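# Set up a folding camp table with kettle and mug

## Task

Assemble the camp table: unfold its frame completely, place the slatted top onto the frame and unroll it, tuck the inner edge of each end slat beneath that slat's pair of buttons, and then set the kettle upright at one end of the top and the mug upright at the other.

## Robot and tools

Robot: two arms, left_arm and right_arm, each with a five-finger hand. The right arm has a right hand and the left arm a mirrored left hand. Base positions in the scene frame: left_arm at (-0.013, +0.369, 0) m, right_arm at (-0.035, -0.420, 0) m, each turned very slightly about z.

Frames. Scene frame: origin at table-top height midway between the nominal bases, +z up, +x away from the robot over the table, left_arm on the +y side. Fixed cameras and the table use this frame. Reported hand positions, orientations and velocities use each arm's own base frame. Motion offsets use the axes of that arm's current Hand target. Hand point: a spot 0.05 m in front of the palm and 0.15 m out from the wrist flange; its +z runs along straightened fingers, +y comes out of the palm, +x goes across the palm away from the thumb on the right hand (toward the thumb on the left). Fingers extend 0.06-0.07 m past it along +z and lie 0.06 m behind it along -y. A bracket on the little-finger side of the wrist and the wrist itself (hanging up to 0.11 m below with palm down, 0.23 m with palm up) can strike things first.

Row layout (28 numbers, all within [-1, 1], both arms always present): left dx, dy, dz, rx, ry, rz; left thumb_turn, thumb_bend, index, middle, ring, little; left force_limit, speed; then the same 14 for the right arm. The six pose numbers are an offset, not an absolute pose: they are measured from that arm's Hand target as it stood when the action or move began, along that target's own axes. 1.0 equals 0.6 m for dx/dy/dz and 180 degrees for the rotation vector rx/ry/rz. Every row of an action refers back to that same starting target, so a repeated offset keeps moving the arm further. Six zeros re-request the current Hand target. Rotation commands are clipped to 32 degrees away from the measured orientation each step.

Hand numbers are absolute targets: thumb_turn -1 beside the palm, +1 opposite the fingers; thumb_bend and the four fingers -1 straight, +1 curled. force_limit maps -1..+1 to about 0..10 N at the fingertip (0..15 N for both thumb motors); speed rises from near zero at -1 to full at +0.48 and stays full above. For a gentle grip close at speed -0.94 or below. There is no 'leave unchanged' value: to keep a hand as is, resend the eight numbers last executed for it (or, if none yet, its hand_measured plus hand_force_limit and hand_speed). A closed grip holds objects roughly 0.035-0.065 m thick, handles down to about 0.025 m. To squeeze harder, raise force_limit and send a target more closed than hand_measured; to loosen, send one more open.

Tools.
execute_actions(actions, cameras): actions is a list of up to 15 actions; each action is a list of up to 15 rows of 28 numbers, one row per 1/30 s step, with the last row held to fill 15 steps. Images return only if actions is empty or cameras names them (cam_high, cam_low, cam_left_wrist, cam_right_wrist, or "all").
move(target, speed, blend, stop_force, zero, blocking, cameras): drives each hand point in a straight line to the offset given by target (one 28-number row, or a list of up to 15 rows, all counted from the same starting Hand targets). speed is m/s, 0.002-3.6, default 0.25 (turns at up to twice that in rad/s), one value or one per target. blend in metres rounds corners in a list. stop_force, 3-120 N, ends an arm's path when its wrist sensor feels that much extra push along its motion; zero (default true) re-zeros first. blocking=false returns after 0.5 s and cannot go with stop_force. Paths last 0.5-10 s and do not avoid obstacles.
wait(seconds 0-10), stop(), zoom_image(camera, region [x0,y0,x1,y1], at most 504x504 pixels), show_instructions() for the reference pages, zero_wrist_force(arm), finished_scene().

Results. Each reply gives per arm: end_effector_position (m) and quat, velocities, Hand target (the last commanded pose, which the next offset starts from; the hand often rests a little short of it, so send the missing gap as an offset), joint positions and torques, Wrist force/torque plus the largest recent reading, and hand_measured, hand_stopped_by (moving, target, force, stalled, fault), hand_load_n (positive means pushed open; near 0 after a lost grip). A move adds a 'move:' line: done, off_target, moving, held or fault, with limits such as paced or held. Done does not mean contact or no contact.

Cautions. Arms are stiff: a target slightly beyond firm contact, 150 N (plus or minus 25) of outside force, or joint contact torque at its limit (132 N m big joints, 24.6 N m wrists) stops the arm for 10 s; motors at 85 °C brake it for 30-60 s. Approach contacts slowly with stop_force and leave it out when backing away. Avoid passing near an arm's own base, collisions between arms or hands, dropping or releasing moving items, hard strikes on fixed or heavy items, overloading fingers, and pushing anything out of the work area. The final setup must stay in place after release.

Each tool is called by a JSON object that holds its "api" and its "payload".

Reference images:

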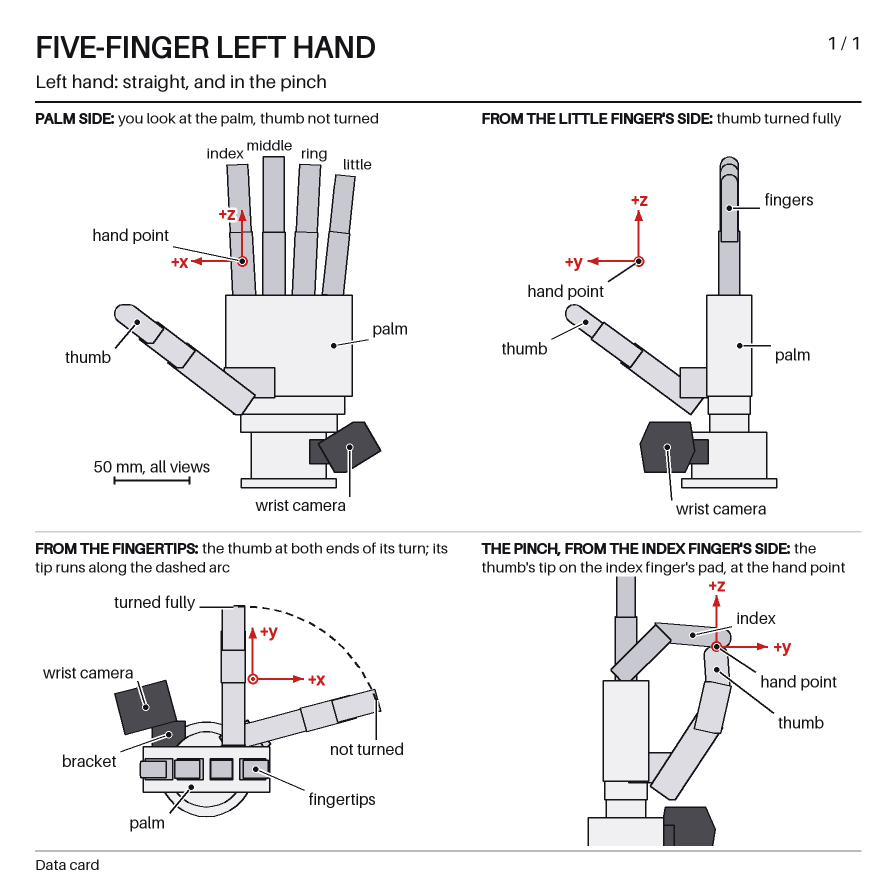

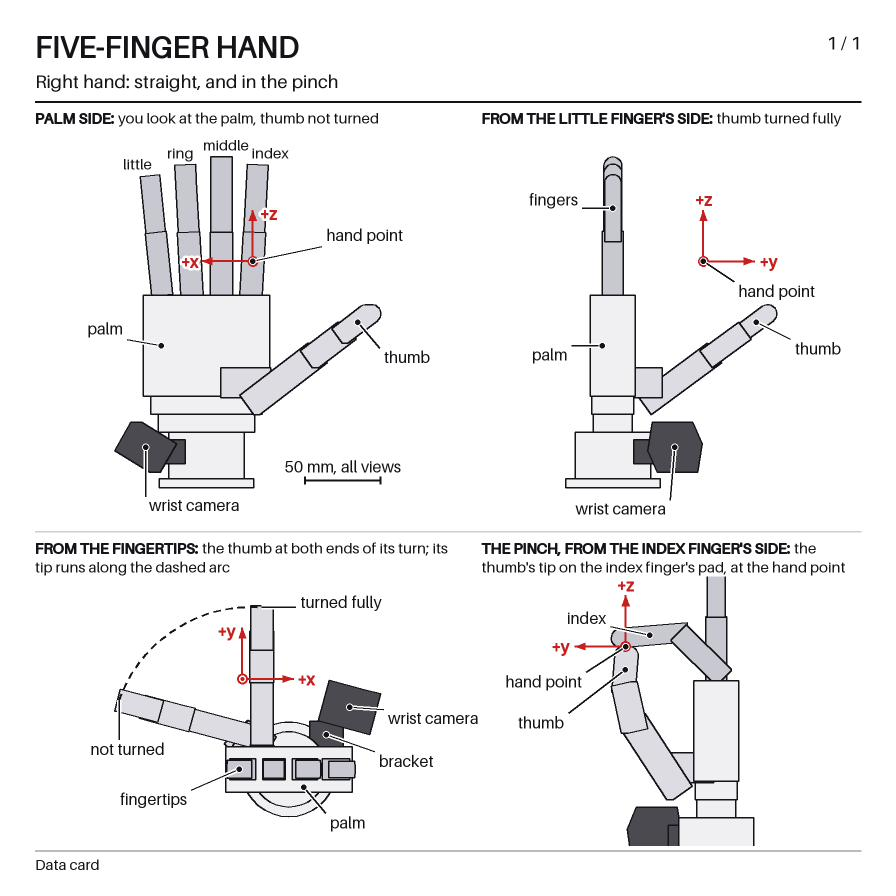

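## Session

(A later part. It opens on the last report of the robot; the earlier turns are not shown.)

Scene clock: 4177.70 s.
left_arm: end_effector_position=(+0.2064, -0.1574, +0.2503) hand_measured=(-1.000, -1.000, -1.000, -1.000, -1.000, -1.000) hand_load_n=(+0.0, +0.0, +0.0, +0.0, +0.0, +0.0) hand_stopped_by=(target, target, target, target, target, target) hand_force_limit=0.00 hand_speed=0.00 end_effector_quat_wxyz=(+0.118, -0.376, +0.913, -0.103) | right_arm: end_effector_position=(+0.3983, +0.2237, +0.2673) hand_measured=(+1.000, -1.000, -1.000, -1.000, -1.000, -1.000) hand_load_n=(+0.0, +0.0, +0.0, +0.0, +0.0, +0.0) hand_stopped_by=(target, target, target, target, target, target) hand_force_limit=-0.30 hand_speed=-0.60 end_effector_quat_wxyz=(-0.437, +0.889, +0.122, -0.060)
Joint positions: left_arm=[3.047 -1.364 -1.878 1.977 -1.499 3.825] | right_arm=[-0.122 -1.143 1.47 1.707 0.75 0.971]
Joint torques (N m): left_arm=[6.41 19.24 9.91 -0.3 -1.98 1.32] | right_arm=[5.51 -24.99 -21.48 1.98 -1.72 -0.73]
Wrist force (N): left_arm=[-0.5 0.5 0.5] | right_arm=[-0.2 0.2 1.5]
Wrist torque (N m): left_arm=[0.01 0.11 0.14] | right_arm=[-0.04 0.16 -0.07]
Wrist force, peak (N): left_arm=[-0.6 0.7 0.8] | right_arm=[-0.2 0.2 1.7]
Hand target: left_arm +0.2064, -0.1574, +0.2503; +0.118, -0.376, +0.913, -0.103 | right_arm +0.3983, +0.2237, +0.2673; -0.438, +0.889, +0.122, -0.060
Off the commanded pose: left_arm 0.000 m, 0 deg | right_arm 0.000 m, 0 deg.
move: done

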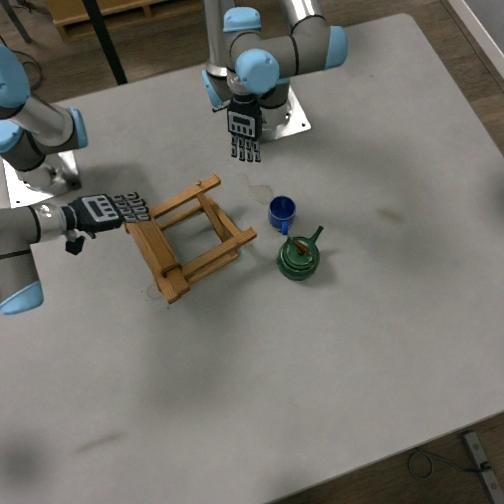

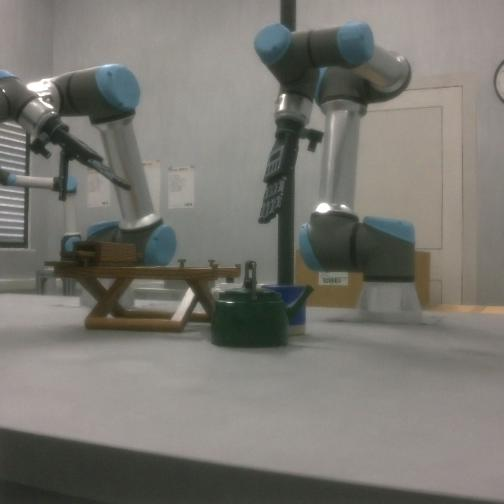

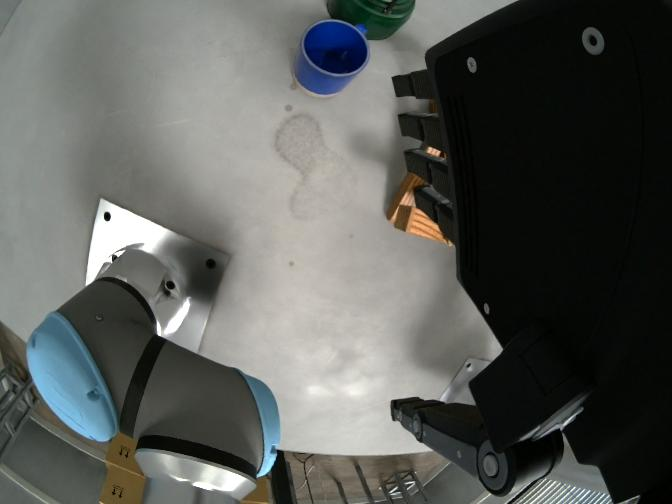

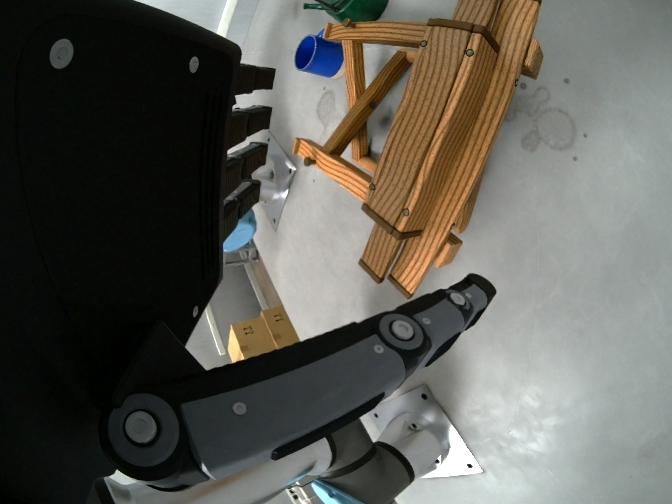

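{"api": "move", "payload": {"target": [0,0,0,0,0,0,-1,-1,-1,-1,-1,-1,0,0,0.0567,0.012,0.1397,0,0,0,1,-1,-1,-1,-1,-1,-0.3,-0.6], "speed": 0.12, "cameras": ["all"]}}

{"api": "zoom_image", "payload": {"camera": "cam_high", "region": [100, 160, 220, 310]}}

{"api": "zoom_image", "payload": {"camera": "cam_right_wrist", "region": [220, 0, 640, 400]}}

{"api": "zoom_image", "payload": {"camera": "cam_low", "region": [40, 170, 180, 300]}}

Scene clock: 4200.27 s.
left_arm: end_effector_position=(+0.2064, -0.1574, +0.2503) hand_measured=(-1.000, -1.000, -1.000, -1.000, -1.000, -1.000) hand_load_n=(+0.0, +0.0, +0.0, +0.0, +0.0, +0.0) hand_stopped_by=(target, target, target, target, target, target) hand_force_limit=0.00 hand_speed=0.00 end_effector_quat_wxyz=(+0.118, -0.376, +0.913, -0.103) | right_arm: end_effector_position=(+0.4144, +0.2926, +0.2104) hand_measured=(+1.000, -1.000, -1.000, -1.000, -1.000, -1.000) hand_load_n=(+0.0, +0.0, +0.0, +0.0, +0.0, +0.5) hand_stopped_by=(target, target, target, target, target, target) hand_force_limit=-0.30 hand_speed=-0.60 end_effector_quat_wxyz=(-0.438, +0.889, +0.122, -0.060)
Joint positions: left_arm=[3.047 -1.364 -1.878 1.977 -1.499 3.825] | right_arm=[0.025 -1.023 1.401 1.502 0.695 1.176]
Joint torques (N m): left_arm=[6.83 19.19 10.54 -0.05 -1.4 1.39] | right_arm=[-3.09 -54.88 -8.69 2.99 0.04 -1.84]
Wrist force (N): left_arm=[-0.6 0.4 0.4] | right_arm=[-0.4 0.5 1.6]
Wrist torque (N m): left_arm=[0.01 0.14 0.13] | right_arm=[0.04 0.12 0.16]
Wrist force, peak (N): left_arm=[-0.8 0.9 0.5] | right_arm=[-0.1 0.5 2.6]
Hand target: left_arm +0.2064, -0.1574, +0.2503; +0.118, -0.376, +0.913, -0.103 | right_arm +0.4143, +0.2926, +0.2104; -0.438, +0.889, +0.122, -0.060
Off the commanded pose: left_arm 0.000 m, 0 deg | right_arm 0.000 m, 0 deg.
move: done

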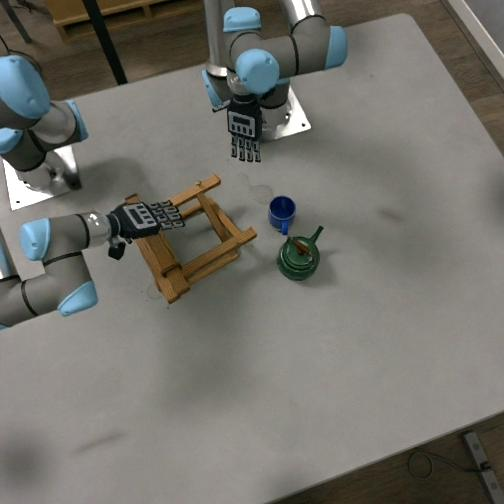

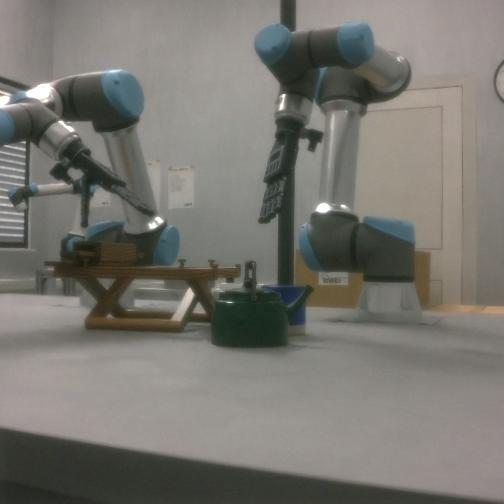

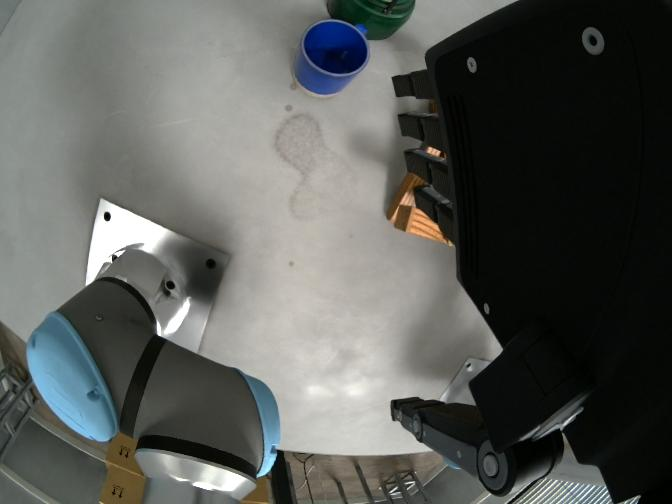

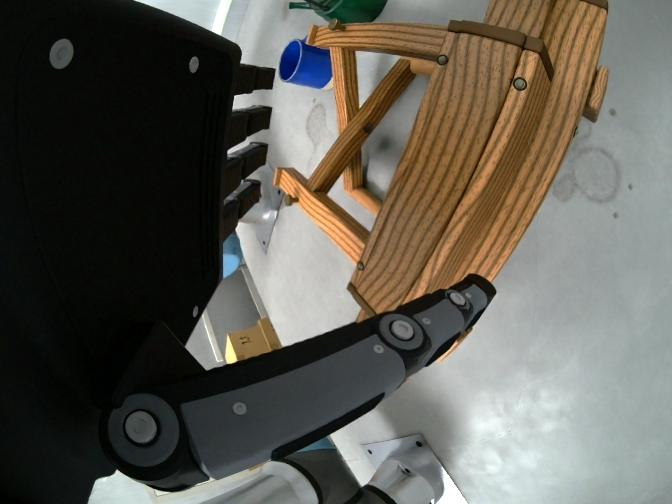

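Scaled by 3.360 from the camera's 504x504 image, which has a finer 720x720 frame.

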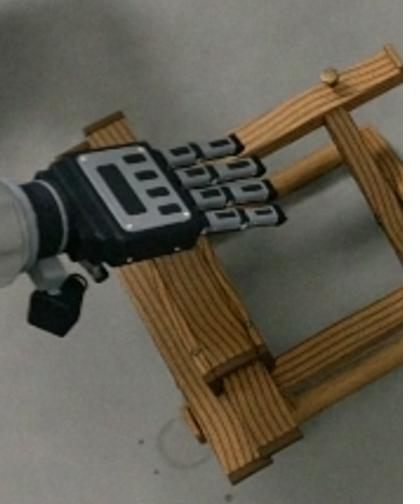

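Scaled by 1.200 from the camera's 672x504 image, which has a finer 960x720 frame.

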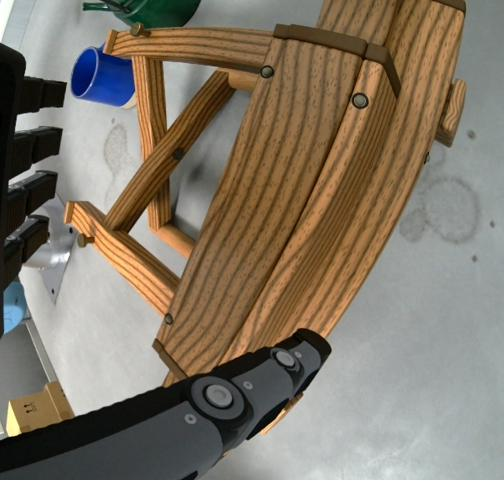

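Scaled by 3.600 from the camera's 504x504 image, which has a finer 720x720 frame.

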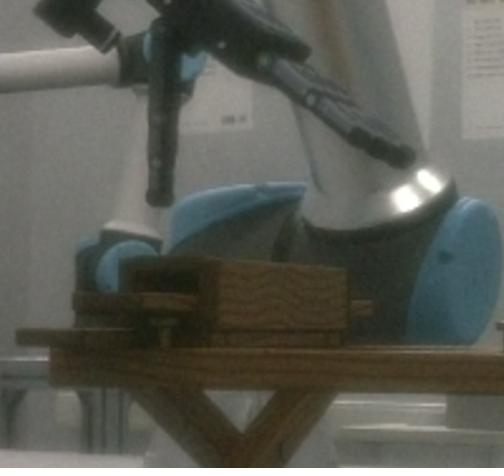

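{"api": "move", "payload": {"target": [0,0,0,0,0,0,-1,-1,-1,-1,-1,-1,0,0,0.0217,0.0645,0.0582,0,0,0,1,-1,-1,-1,-1,-1,-0.3,-0.6], "speed": 0.05, "stop_force": 4, "cameras": ["cam_high","cam_right_wrist","cam_low"]}}

{"api": "zoom_image", "payload": {"camera": "cam_high", "region": [100, 160, 220, 310]}}

{"api": "zoom_image", "payload": {"camera": "cam_right_wrist", "region": [220, 0, 640, 400]}}

{"api": "zoom_image", "payload": {"camera": "cam_low", "region": [40, 170, 180, 300]}}

Scene clock: 4235.87 s.
left_arm: end_effector_position=(+0.2064, -0.1574, +0.2503) hand_measured=(-1.000, -1.000, -1.000, -1.000, -1.000, -1.000) hand_load_n=(+0.0, -0.5, +0.0, +0.0, +0.0, +0.0) hand_stopped_by=(target, target, target, target, target, target) hand_force_limit=0.00 hand_speed=0.00 end_effector_quat_wxyz=(+0.118, -0.376, +0.913, -0.103) | right_arm: end_effector_position=(+0.4258, +0.3001, +0.1585) hand_measured=(+1.000, -1.000, -1.000, -1.000, -1.000, -1.000) hand_load_n=(+0.0, +0.0, +0.0, +0.0, +0.0, +0.0) hand_stopped_by=(target, target, target, target, target, target) hand_force_limit=-0.30 hand_speed=-0.60 end_effector_quat_wxyz=(-0.438, +0.889, +0.122, -0.060)
Joint positions: left_arm=[3.047 -1.364 -1.878 1.977 -1.499 3.825] | right_arm=[0.039 -0.943 1.409 1.397 0.691 1.198]
Joint torques (N m): left_arm=[6.52 18.98 10.52 -0.09 -0.7 1.41] | right_arm=[-3.87 -57.39 -22.56 3.25 -0.66 -2.4]
Wrist force (N): left_arm=[-0.5 0.5 0.5] | right_arm=[-0.5 0.3 1.7]
Wrist torque (N m): left_arm=[0.02 0.11 0.14] | right_arm=[-0.01 0.11 -0.02]
Wrist force, peak (N): left_arm=[-0.7 0.6 0.6] | right_arm=[-0.4 0.7 2.0]
Hand target: left_arm +0.2064, -0.1574, +0.2503; +0.118, -0.376, +0.913, -0.103 | right_arm +0.4258, +0.3001, +0.1585; -0.438, +0.889, +0.122, -0.060
Off the commanded pose: left_arm 0.000 m, 0 deg | right_arm 0.000 m, 0 deg.
move: done
Images, in order (width x height): cam_high 504x504, cam_low 504x504, cam_right_wrist 672x504.

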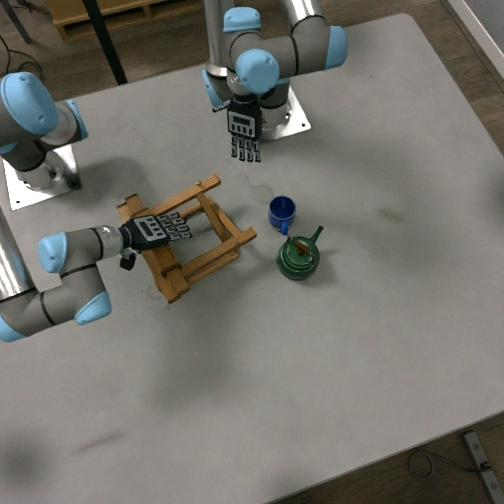

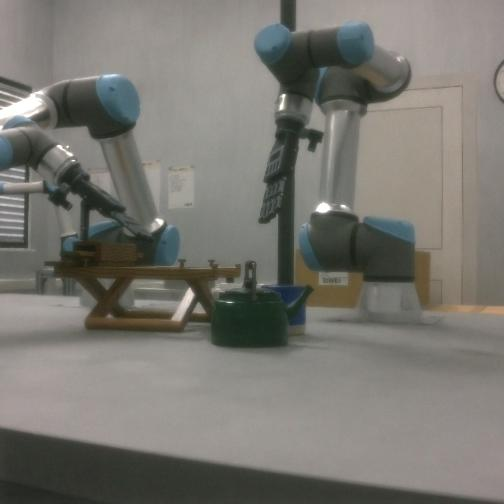

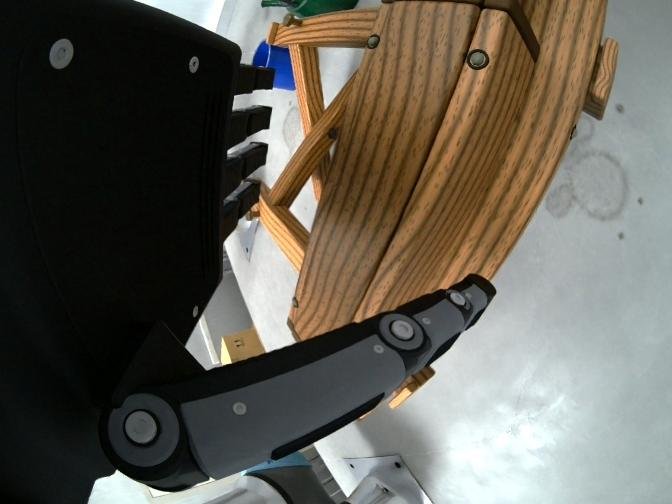

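Scaled by 3.360 from the camera's 504x504 image, which has a finer 720x720 frame.

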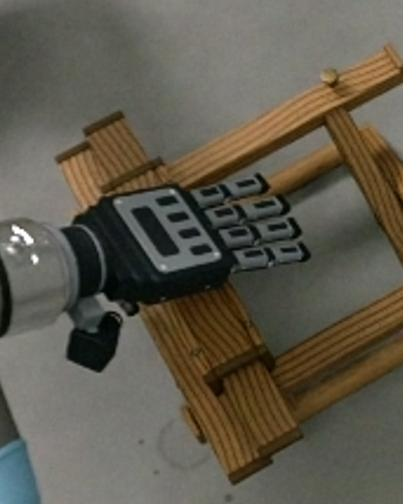

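Scaled by 1.200 from the camera's 672x504 image, which has a finer 960x720 frame.

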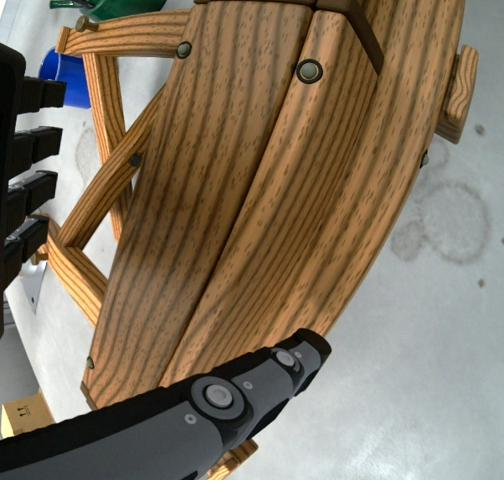

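Scaled by 3.600 from the camera's 504x504 image, which has a finer 720x720 frame.

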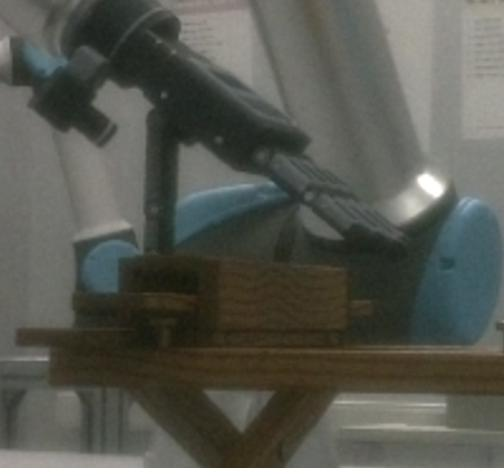

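{"api": "move", "payload": {"target": [0,0,0,0,0,0,-1,-1,-1,-1,-1,-1,0,0,0,0.0132,0.0102,0,0,0,1,-1,-1,-1,-1,-1,-0.3,-0.6], "speed": 0.05, "stop_force": 4, "cameras": []}}

{"api": "move", "payload": {"target": [0,0,0,0,0,0,-1,-1,-1,-1,-1,-1,0,0,0,0,0,0,0,0,1,0,0,0,0,0,-0.5,-0.88], "cameras": ["cam_right_wrist","cam_high","cam_low"]}}

{"api": "zoom_image", "payload": {"camera": "cam_low", "region": [40, 170, 180, 300]}}

Scene clock: 4252.23 s.
left_arm: end_effector_position=(+0.2064, -0.1574, +0.2503) hand_measured=(-1.000, -1.000, -1.000, -1.000, -1.000, -1.000) hand_load_n=(+0.0, +0.0, +0.0, +0.0, +0.0, +0.0) hand_stopped_by=(target, target, target, target, target, target) hand_force_limit=0.00 hand_speed=0.00 end_effector_quat_wxyz=(+0.118, -0.376, +0.913, -0.103) | right_arm: end_effector_position=(+0.4258, +0.3001, +0.1485) hand_measured=(+1.000, -1.000, -1.000, -1.000, -1.000, -1.000) hand_load_n=(+0.0, +0.0, +0.0, -0.5, +0.0, +0.0) hand_stopped_by=(target, target, target, target, target, target) hand_force_limit=-0.30 hand_speed=-0.60 end_effector_quat_wxyz=(-0.438, +0.889, +0.122, -0.060)
Joint positions: left_arm=[3.047 -1.364 -1.878 1.977 -1.499 3.825] | right_arm=[0.039 -0.932 1.419 1.376 0.691 1.198]
Joint torques (N m): left_arm=[6.24 19.39 10.65 -0.04 0.15 1.32] | right_arm=[3.02 -56.74 -26.02 4.13 -1.96 1.73]
Wrist force (N): left_arm=[-0.7 0.5 0.4] | right_arm=[-0.6 0.2 1.5]
Wrist torque (N m): left_arm=[0.02 0.14 0.13] | right_arm=[0.00 0.14 -0.04]
Wrist force, peak (N): left_arm=[-0.7 0.3 0.9] | right_arm=[-0.3 0.5 1.9]
Hand target: left_arm +0.2064, -0.1574, +0.2503; +0.118, -0.376, +0.913, -0.103 | right_arm +0.4258, +0.3001, +0.1485; -0.438, +0.889, +0.122, -0.060
Off the commanded pose: left_arm 0.000 m, 0 deg | right_arm 0.000 m, 0 deg.
move: done
No camera images: "cameras" was empty.

Scene clock: 4255.10 s.
left_arm: end_effector_position=(+0.2064, -0.1574, +0.2503) hand_measured=(-1.000, -1.000, -1.000, -1.000, -1.000, -1.000) hand_load_n=(+0.0, +0.0, +0.0, +0.0, +0.0, -0.5) hand_stopped_by=(target, target, target, target, target, target) hand_force_limit=0.00 hand_speed=0.00 end_effector_quat_wxyz=(+0.118, -0.376, +0.913, -0.103) | right_arm: end_effector_position=(+0.4258, +0.3001, +0.1485) hand_measured=(+1.000, -0.614, -0.244, -0.222, -0.188, -0.132) hand_load_n=(+3.0, +7.0, +1.0, +2.0, +1.5, +3.5) hand_stopped_by=(target, force, force, force, force, force) hand_force_limit=-0.50 hand_speed=-0.88 end_effector_quat_wxyz=(-0.438, +0.889, +0.122, -0.060)
Joint positions: left_arm=[3.047 -1.364 -1.878 1.977 -1.499 3.825] | right_arm=[0.039 -0.932 1.419 1.376 0.691 1.198]
Joint torques (N m): left_arm=[6.4 19.03 9.73 -0.02 0.41 1.42] | right_arm=[3.77 -57.3 -22.67 1.71 -2.02 1.78]
Wrist force (N): left_arm=[-0.7 0.4 0.7] | right_arm=[-0.3 0.3 0.8]
Wrist torque (N m): left_arm=[0.00 0.15 0.13] | right_arm=[-0.11 0.08 0.01]
Wrist force, peak (N): left_arm=[-0.5 0.8 0.7] | right_arm=[-0.5 1.5 2.6]
Hand target: left_arm +0.2064, -0.1574, +0.2503; +0.118, -0.376, +0.913, -0.103 | right_arm +0.4258, +0.3001, +0.1485; -0.438, +0.889, +0.122, -0.060
Off the commanded pose: left_arm 0.000 m, 0 deg | right_arm 0.000 m, 0 deg.
move: done
Images, in order (width x height): cam_high 504x504, cam_low 504x504, cam_right_wrist 672x504.

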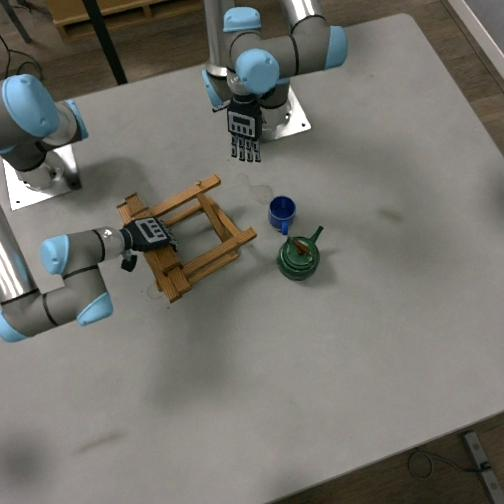

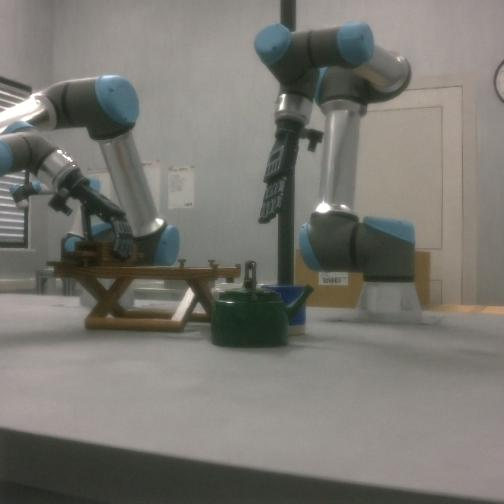

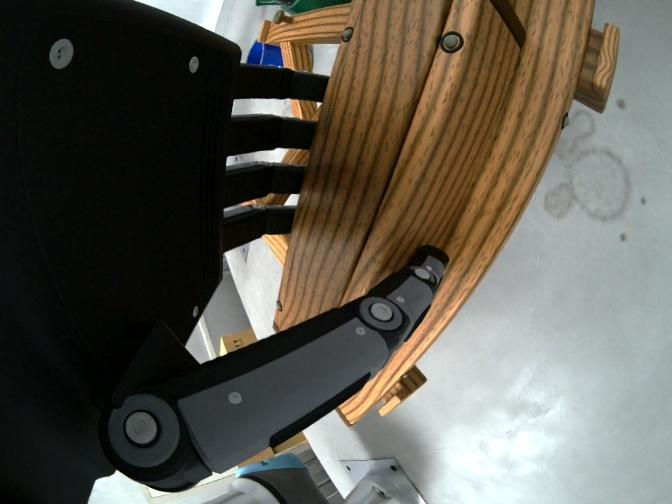

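Scaled by 3.600 from the camera's 504x504 image, which has a finer 720x720 frame.

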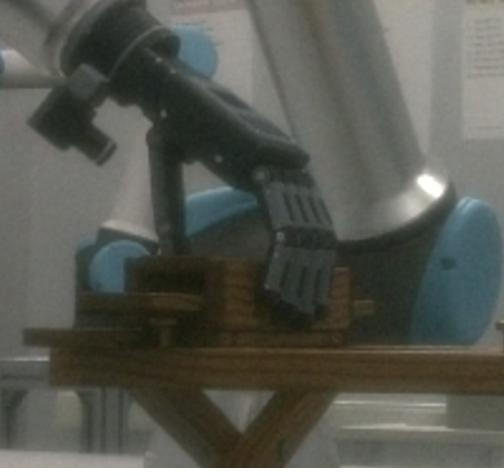

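{"api": "move", "payload": {"target": [-0.4247,0.2925,-0.111,0,0,0,-1,-1,-1,-1,-1,-1,0,0,0,0,0,0,0,0,1,0.1,0.1,0.1,0.1,0.1,-0.3,-0.9], "speed": 0.25, "cameras": []}}

Scene clock: 4304.23 s.
left_arm: end_effector_position=(+0.2462, +0.1525, +0.2999) hand_measured=(-1.000, -1.000, -1.000, -1.000, -1.000, -1.000) hand_load_n=(+0.0, +0.0, +0.0, +0.0, +0.0, +0.0) hand_stopped_by=(target, target, target, target, target, target) hand_force_limit=0.00 hand_speed=0.00 end_effector_quat_wxyz=(+0.118, -0.376, +0.913, -0.103) | right_arm: end_effector_position=(+0.4258, +0.3001, +0.1485) hand_measured=(+1.000, -0.614, -0.228, -0.214, -0.172, -0.124) hand_load_n=(+3.5, +10.5, +4.5, +2.5, +5.5, +1.5) hand_stopped_by=(target, force, force, force, force, force) hand_force_limit=-0.30 hand_speed=-0.90 end_effector_quat_wxyz=(-0.438, +0.889, +0.122, -0.060)
Joint positions: left_arm=[4.226 -1.469 -1.727 1.676 -1.26 5.007] | right_arm=[0.039 -0.932 1.419 1.376 0.691 1.198]
Joint torques (N m): left_arm=[2.44 9.44 19.05 -0.59 -1.04 0.72] | right_arm=[3.84 -52.53 -17.98 3.45 -0.1 1.74]
Wrist force (N): left_arm=[-0.4 0.5 0.6] | right_arm=[-1.0 -2.8 0.0]
Wrist torque (N m): left_arm=[-0.01 0.12 0.14] | right_arm=[-0.16 0.12 0.02]
Wrist force, peak (N): left_arm=[-2.1 1.6 0.0] | right_arm=[-1.2 -3.2 0.4]
Hand target: left_arm +0.2462, +0.1526, +0.2999; +0.118, -0.376, +0.913, -0.103 | right_arm +0.4258, +0.3001, +0.1485; -0.438, +0.889, +0.122, -0.060
Off the commanded pose: left_arm 0.000 m, 0 deg | right_arm 0.000 m, 0 deg.
move: done
No camera images: "cameras" was empty.

{"api": "move", "payload": {"target": [[0,0,0,0,0,0,-1,-1,-1,-1,-1,-1,0,0,0,-0.016,-0.012,0,0,0,1,0.1,0.1,0.1,0.1,0.1,-0.3,-0.9],[0,0,0,0,0,0,-1,-1,-1,-1,-1,-1,0,0,0,-0.05,0.0103,-0.1667,0,0,1,0.1,0.1,0.1,0.1,0.1,-0.3,-0.9]], "speed": 0.1, "blend": 0.005, "cameras": ["all"]}}

{"api": "zoom_image", "payload": {"camera": "cam_low", "region": [40, 170, 180, 300]}}

{"api": "zoom_image", "payload": {"camera": "cam_high", "region": [100, 160, 220, 310]}}

Scene clock: 4324.40 s.
left_arm: end_effector_position=(+0.2462, +0.1526, +0.2999) hand_measured=(-1.000, -1.000, -1.000, -1.000, -1.000, -1.000) hand_load_n=(-0.5, +0.0, +0.0, +0.0, +0.0, +0.0) hand_stopped_by=(target, target, target, target, target, target) hand_force_limit=0.00 hand_speed=0.00 end_effector_quat_wxyz=(+0.118, -0.376, +0.913, -0.103) | right_arm: end_effector_position=(+0.4195, +0.3225, +0.1684) hand_measured=(+1.000, -0.614, -0.228, -0.214, -0.172, -0.124) hand_load_n=(+3.5, +11.0, +4.0, +2.5, +5.5, +1.5) hand_stopped_by=(target, force, force, force, force, force) hand_force_limit=-0.30 hand_speed=-0.90 end_effector_quat_wxyz=(-0.193, +0.972, +0.134, -0.026)
Joint positions: left_arm=[4.226 -1.469 -1.727 1.676 -1.26 5.007] | right_arm=[0.319 -0.956 1.174 1.333 1.18 1.621]
Joint torques (N m): left_arm=[6.32 1.33 29.2 -0.65 -1.57 1.39] | right_arm=[-7.2 -56.7 -11.81 1.69 -2.14 -2.61]
Wrist force (N): left_arm=[-0.4 0.2 0.5] | right_arm=[0.2 1.9 3.1]
Wrist torque (N m): left_arm=[-0.06 0.11 0.16] | right_arm=[0.14 0.22 0.11]
Wrist force, peak (N): left_arm=[-0.4 0.4 1.1] | right_arm=[-0.7 4.0 4.4]
Hand target: left_arm +0.2462, +0.1526, +0.2999; +0.118, -0.376, +0.913, -0.103 | right_arm +0.4195, +0.3224, +0.1685; -0.193, +0.972, +0.134, -0.026
Off the commanded pose: left_arm 0.000 m, 0 deg | right_arm 0.000 m, 0 deg.
move: done

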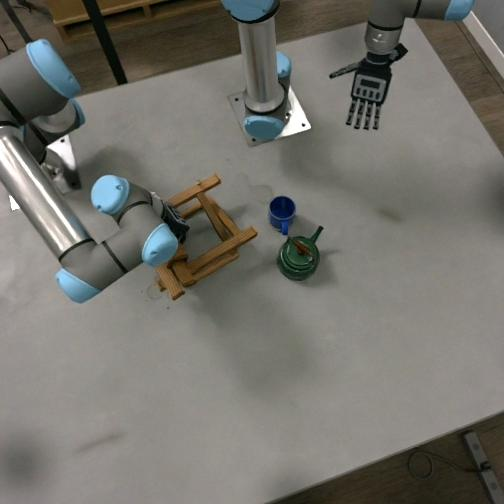

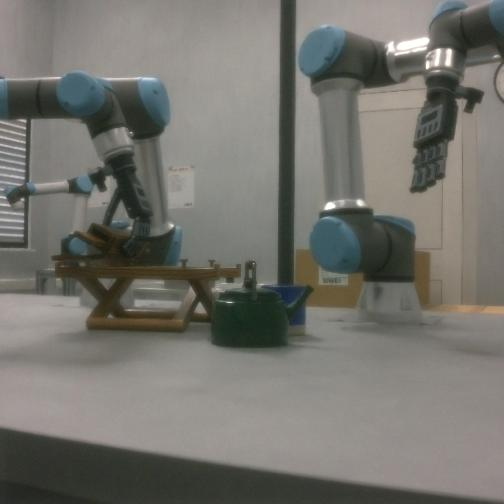

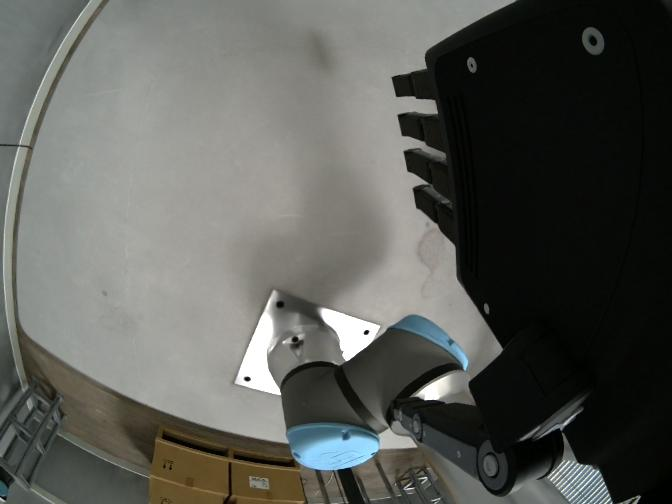

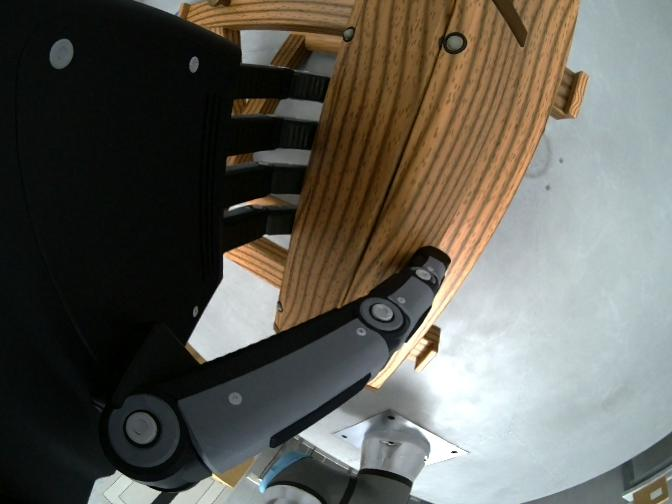

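Scaled by 3.600 from the camera's 504x504 image, which has a finer 720x720 frame.

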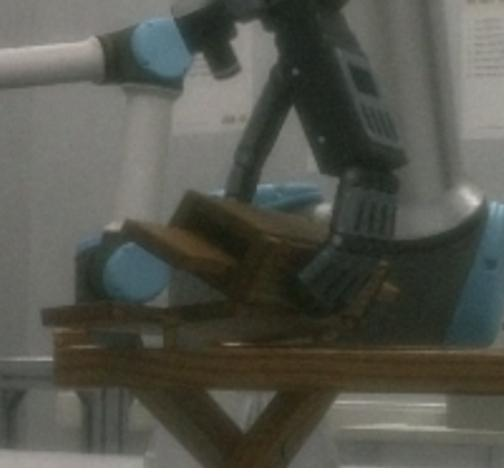

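Scaled by 3.360 from the camera's 504x504 image, which has a finer 720x720 frame.

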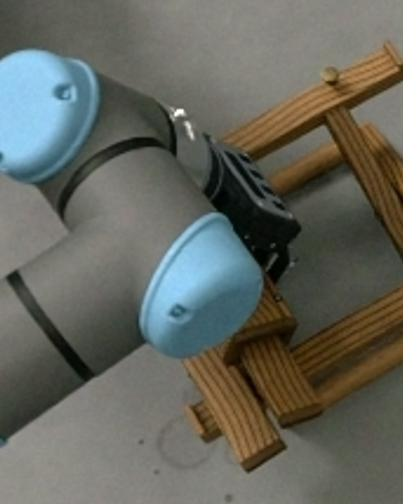

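{"api": "move", "payload": {"target": [0,0,0,0,0,0,-1,-1,-1,-1,-1,-1,0,0,0,-0.0355,0.0195,-0.1667,0,0,1,0.1,0.1,0.1,0.1,0.1,-0.3,-0.9], "speed": 0.1, "cameras": ["all"]}}

{"api": "zoom_image", "payload": {"camera": "cam_low", "region": [40, 170, 180, 300]}}

{"api": "zoom_image", "payload": {"camera": "cam_high", "region": [100, 160, 220, 310]}}

Scene clock: 4340.07 s.
left_arm: end_effector_position=(+0.2462, +0.1526, +0.2999) hand_measured=(-1.000, -1.000, -1.000, -1.000, -1.000, -1.000) hand_load_n=(+0.0, +0.0, +0.0, +0.0, +0.0, +0.0) hand_stopped_by=(target, target, target, target, target, target) hand_force_limit=0.00 hand_speed=0.00 end_effector_quat_wxyz=(+0.118, -0.376, +0.913, -0.103) | right_arm: end_effector_position=(+0.4130, +0.3458, +0.1657) hand_measured=(+1.000, -0.614, -0.228, -0.214, -0.172, -0.124) hand_load_n=(+3.0, +11.0, +4.0, +2.5, +5.5, +2.5) hand_stopped_by=(target, force, force, force, force, force) hand_force_limit=-0.30 hand_speed=-0.90 end_effector_quat_wxyz=(+0.066, +0.989, +0.136, +0.009)
Joint positions: left_arm=[4.226 -1.469 -1.727 1.676 -1.26 5.007] | right_arm=[0.595 -0.768 0.912 1.469 1.697 1.895]
Joint torques (N m): left_arm=[6.92 1.16 29.56 -1.03 -1.29 1.26] | right_arm=[-8.09 -68.7 -12.62 1.15 -1.11 -2.59]
Wrist force (N): left_arm=[-0.4 0.2 0.6] | right_arm=[-1.1 0.6 3.3]
Wrist torque (N m): left_arm=[-0.07 0.12 0.15] | right_arm=[0.08 0.05 -0.06]
Wrist force, peak (N): left_arm=[-0.6 0.5 0.9] | right_arm=[-0.2 2.0 3.9]
Hand target: left_arm +0.2462, +0.1526, +0.2999; +0.118, -0.376, +0.913, -0.103 | right_arm +0.4130, +0.3457, +0.1658; +0.066, +0.989, +0.136, +0.009
Off the commanded pose: left_arm 0.000 m, 0 deg | right_arm 0.000 m, 0 deg.
move: done

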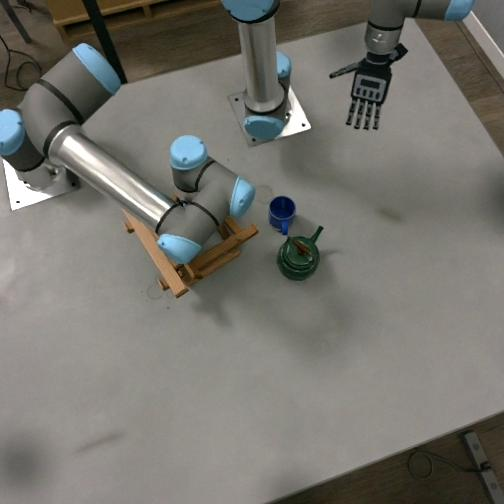

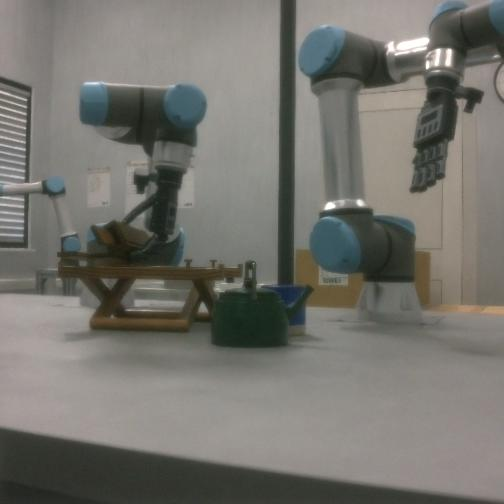

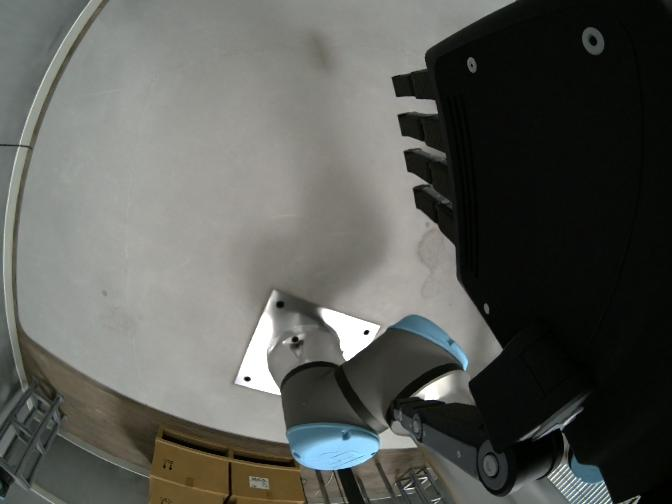

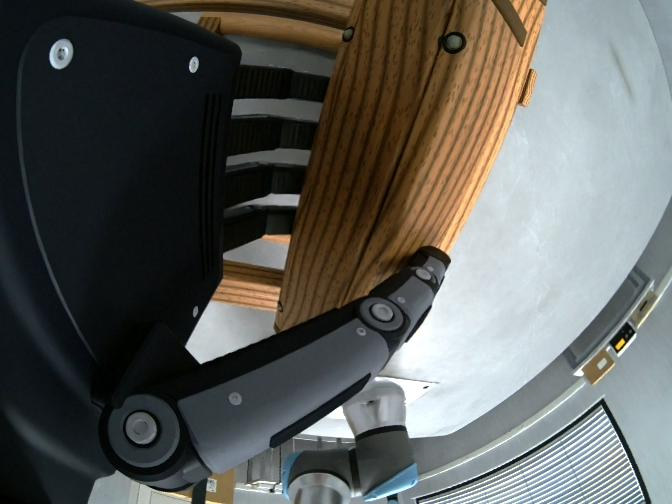

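Scaled by 3.600 from the camera's 504x504 image, which has a finer 720x720 frame.

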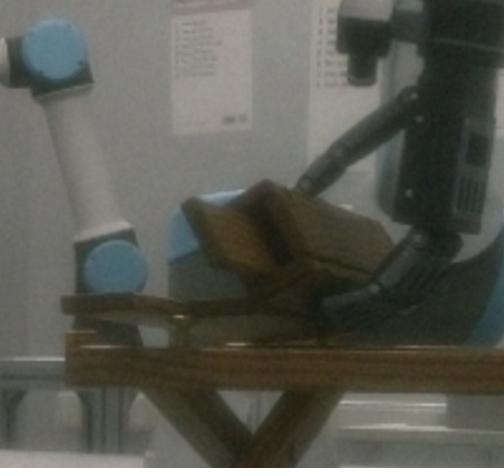

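Scaled by 3.360 from the camera's 504x504 image, which has a finer 720x720 frame.

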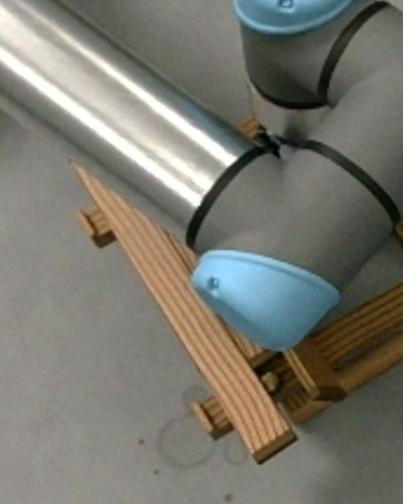

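{"api": "move", "payload": {"target": [0,0,0,0,0,0,-1,-1,-1,-1,-1,-1,0,0,0,-0.0347,0.0258,-0.1667,0,0,1,0.1,0.1,0.1,0.1,0.1,-0.3,-0.9], "speed": 0.1, "cameras": ["all"]}}

{"api": "zoom_image", "payload": {"camera": "cam_low", "region": [40, 170, 180, 300]}}

{"api": "zoom_image", "payload": {"camera": "cam_high", "region": [100, 160, 220, 310]}}

Scene clock: 4361.23 s.
left_arm: end_effector_position=(+0.2462, +0.1526, +0.2999) hand_measured=(-1.000, -1.000, -1.000, -1.000, -1.000, -1.000) hand_load_n=(+0.0, +0.0, +0.0, +0.0, +0.0, +0.0) hand_stopped_by=(target, target, target, target, target, target) hand_force_limit=0.00 hand_speed=0.00 end_effector_quat_wxyz=(+0.118, -0.376, +0.913, -0.103) | right_arm: end_effector_position=(+0.4080, +0.3637, +0.1476) hand_measured=(+1.000, -0.614, -0.226, -0.214, -0.172, -0.124) hand_load_n=(+0.0, +12.5, +1.0, +1.0, +5.0, +4.0) hand_stopped_by=(target, force, force, force, force, force) hand_force_limit=-0.30 hand_speed=-0.90 end_effector_quat_wxyz=(+0.319, +0.938, +0.129, +0.044) end_effector_velocity=(+0.000, +0.000, +0.000) end_effector_angular_velocity=(+0.004, +0.003, +0.002)
Joint positions: left_arm=[4.226 -1.469 -1.727 1.676 -1.26 5.007] | right_arm=[0.778 -0.469 0.674 1.721 2.135 2.18]
Joint velocities: left_arm=[within noise] | right_arm=[-0.001 -0.003 0.003 -0.003 -0.003 -0.005]
Joint torques (N m): left_arm=[6.38 1.43 29.25 -1.18 -1.15 1.5] | right_arm=[-7.14 -71.83 -9.88 0.11 -1.52 -2.32]
Wrist force (N): left_arm=[-0.4 0.5 0.6] | right_arm=[-0.2 4.5 -2.3]
Wrist torque (N m): left_arm=[-0.02 0.11 0.15] | right_arm=[-0.03 -0.10 0.04]
Wrist force, peak (N): left_arm=[-0.6 0.6 0.8] | right_arm=[0.7 4.4 -2.5]
Hand target: left_arm +0.2462, +0.1526, +0.2999; +0.118, -0.376, +0.913, -0.103 | right_arm +0.4080, +0.3636, +0.1477; +0.319, +0.938, +0.129, +0.044
Off the commanded pose: left_arm 0.000 m, 0 deg | right_arm 0.000 m, 0 deg.
move: done

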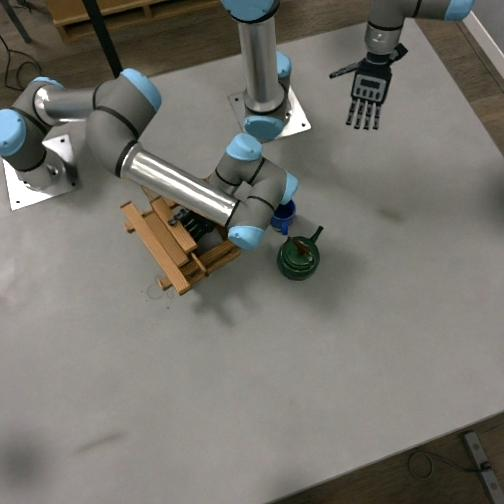

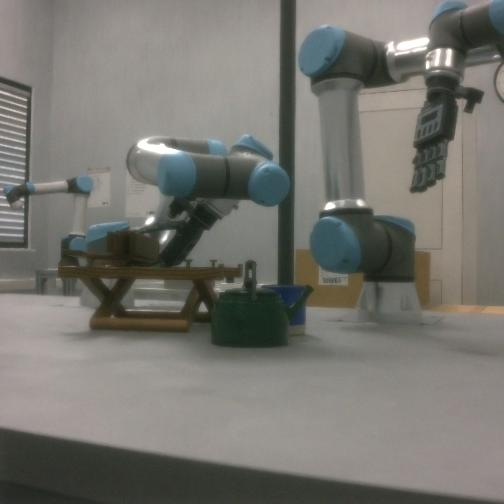

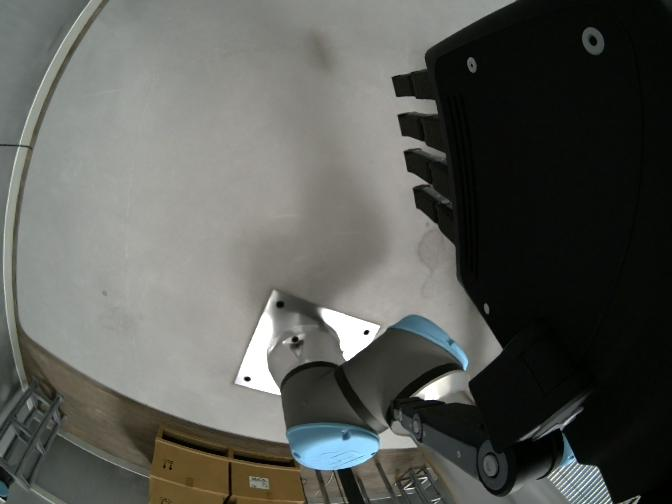

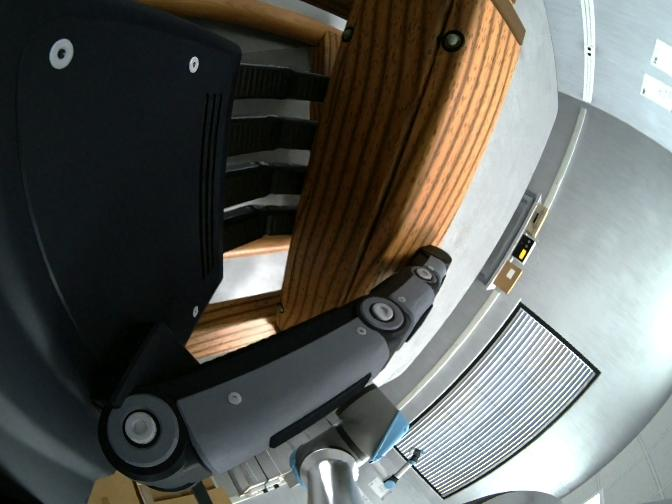

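Scaled by 3.600 from the camera's 504x504 image, which has a finer 720x720 frame.

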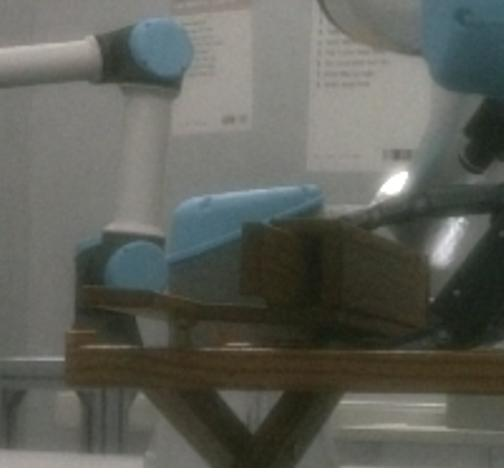

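Scaled by 3.360 from the camera's 504x504 image, which has a finer 720x720 frame.

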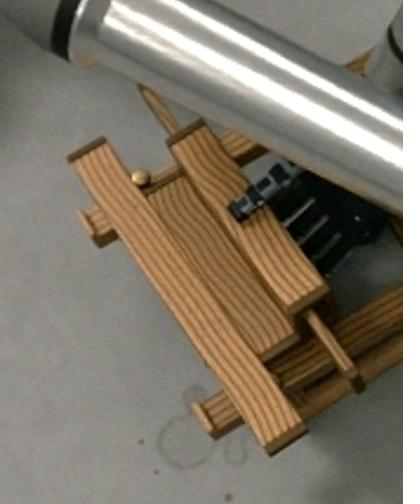

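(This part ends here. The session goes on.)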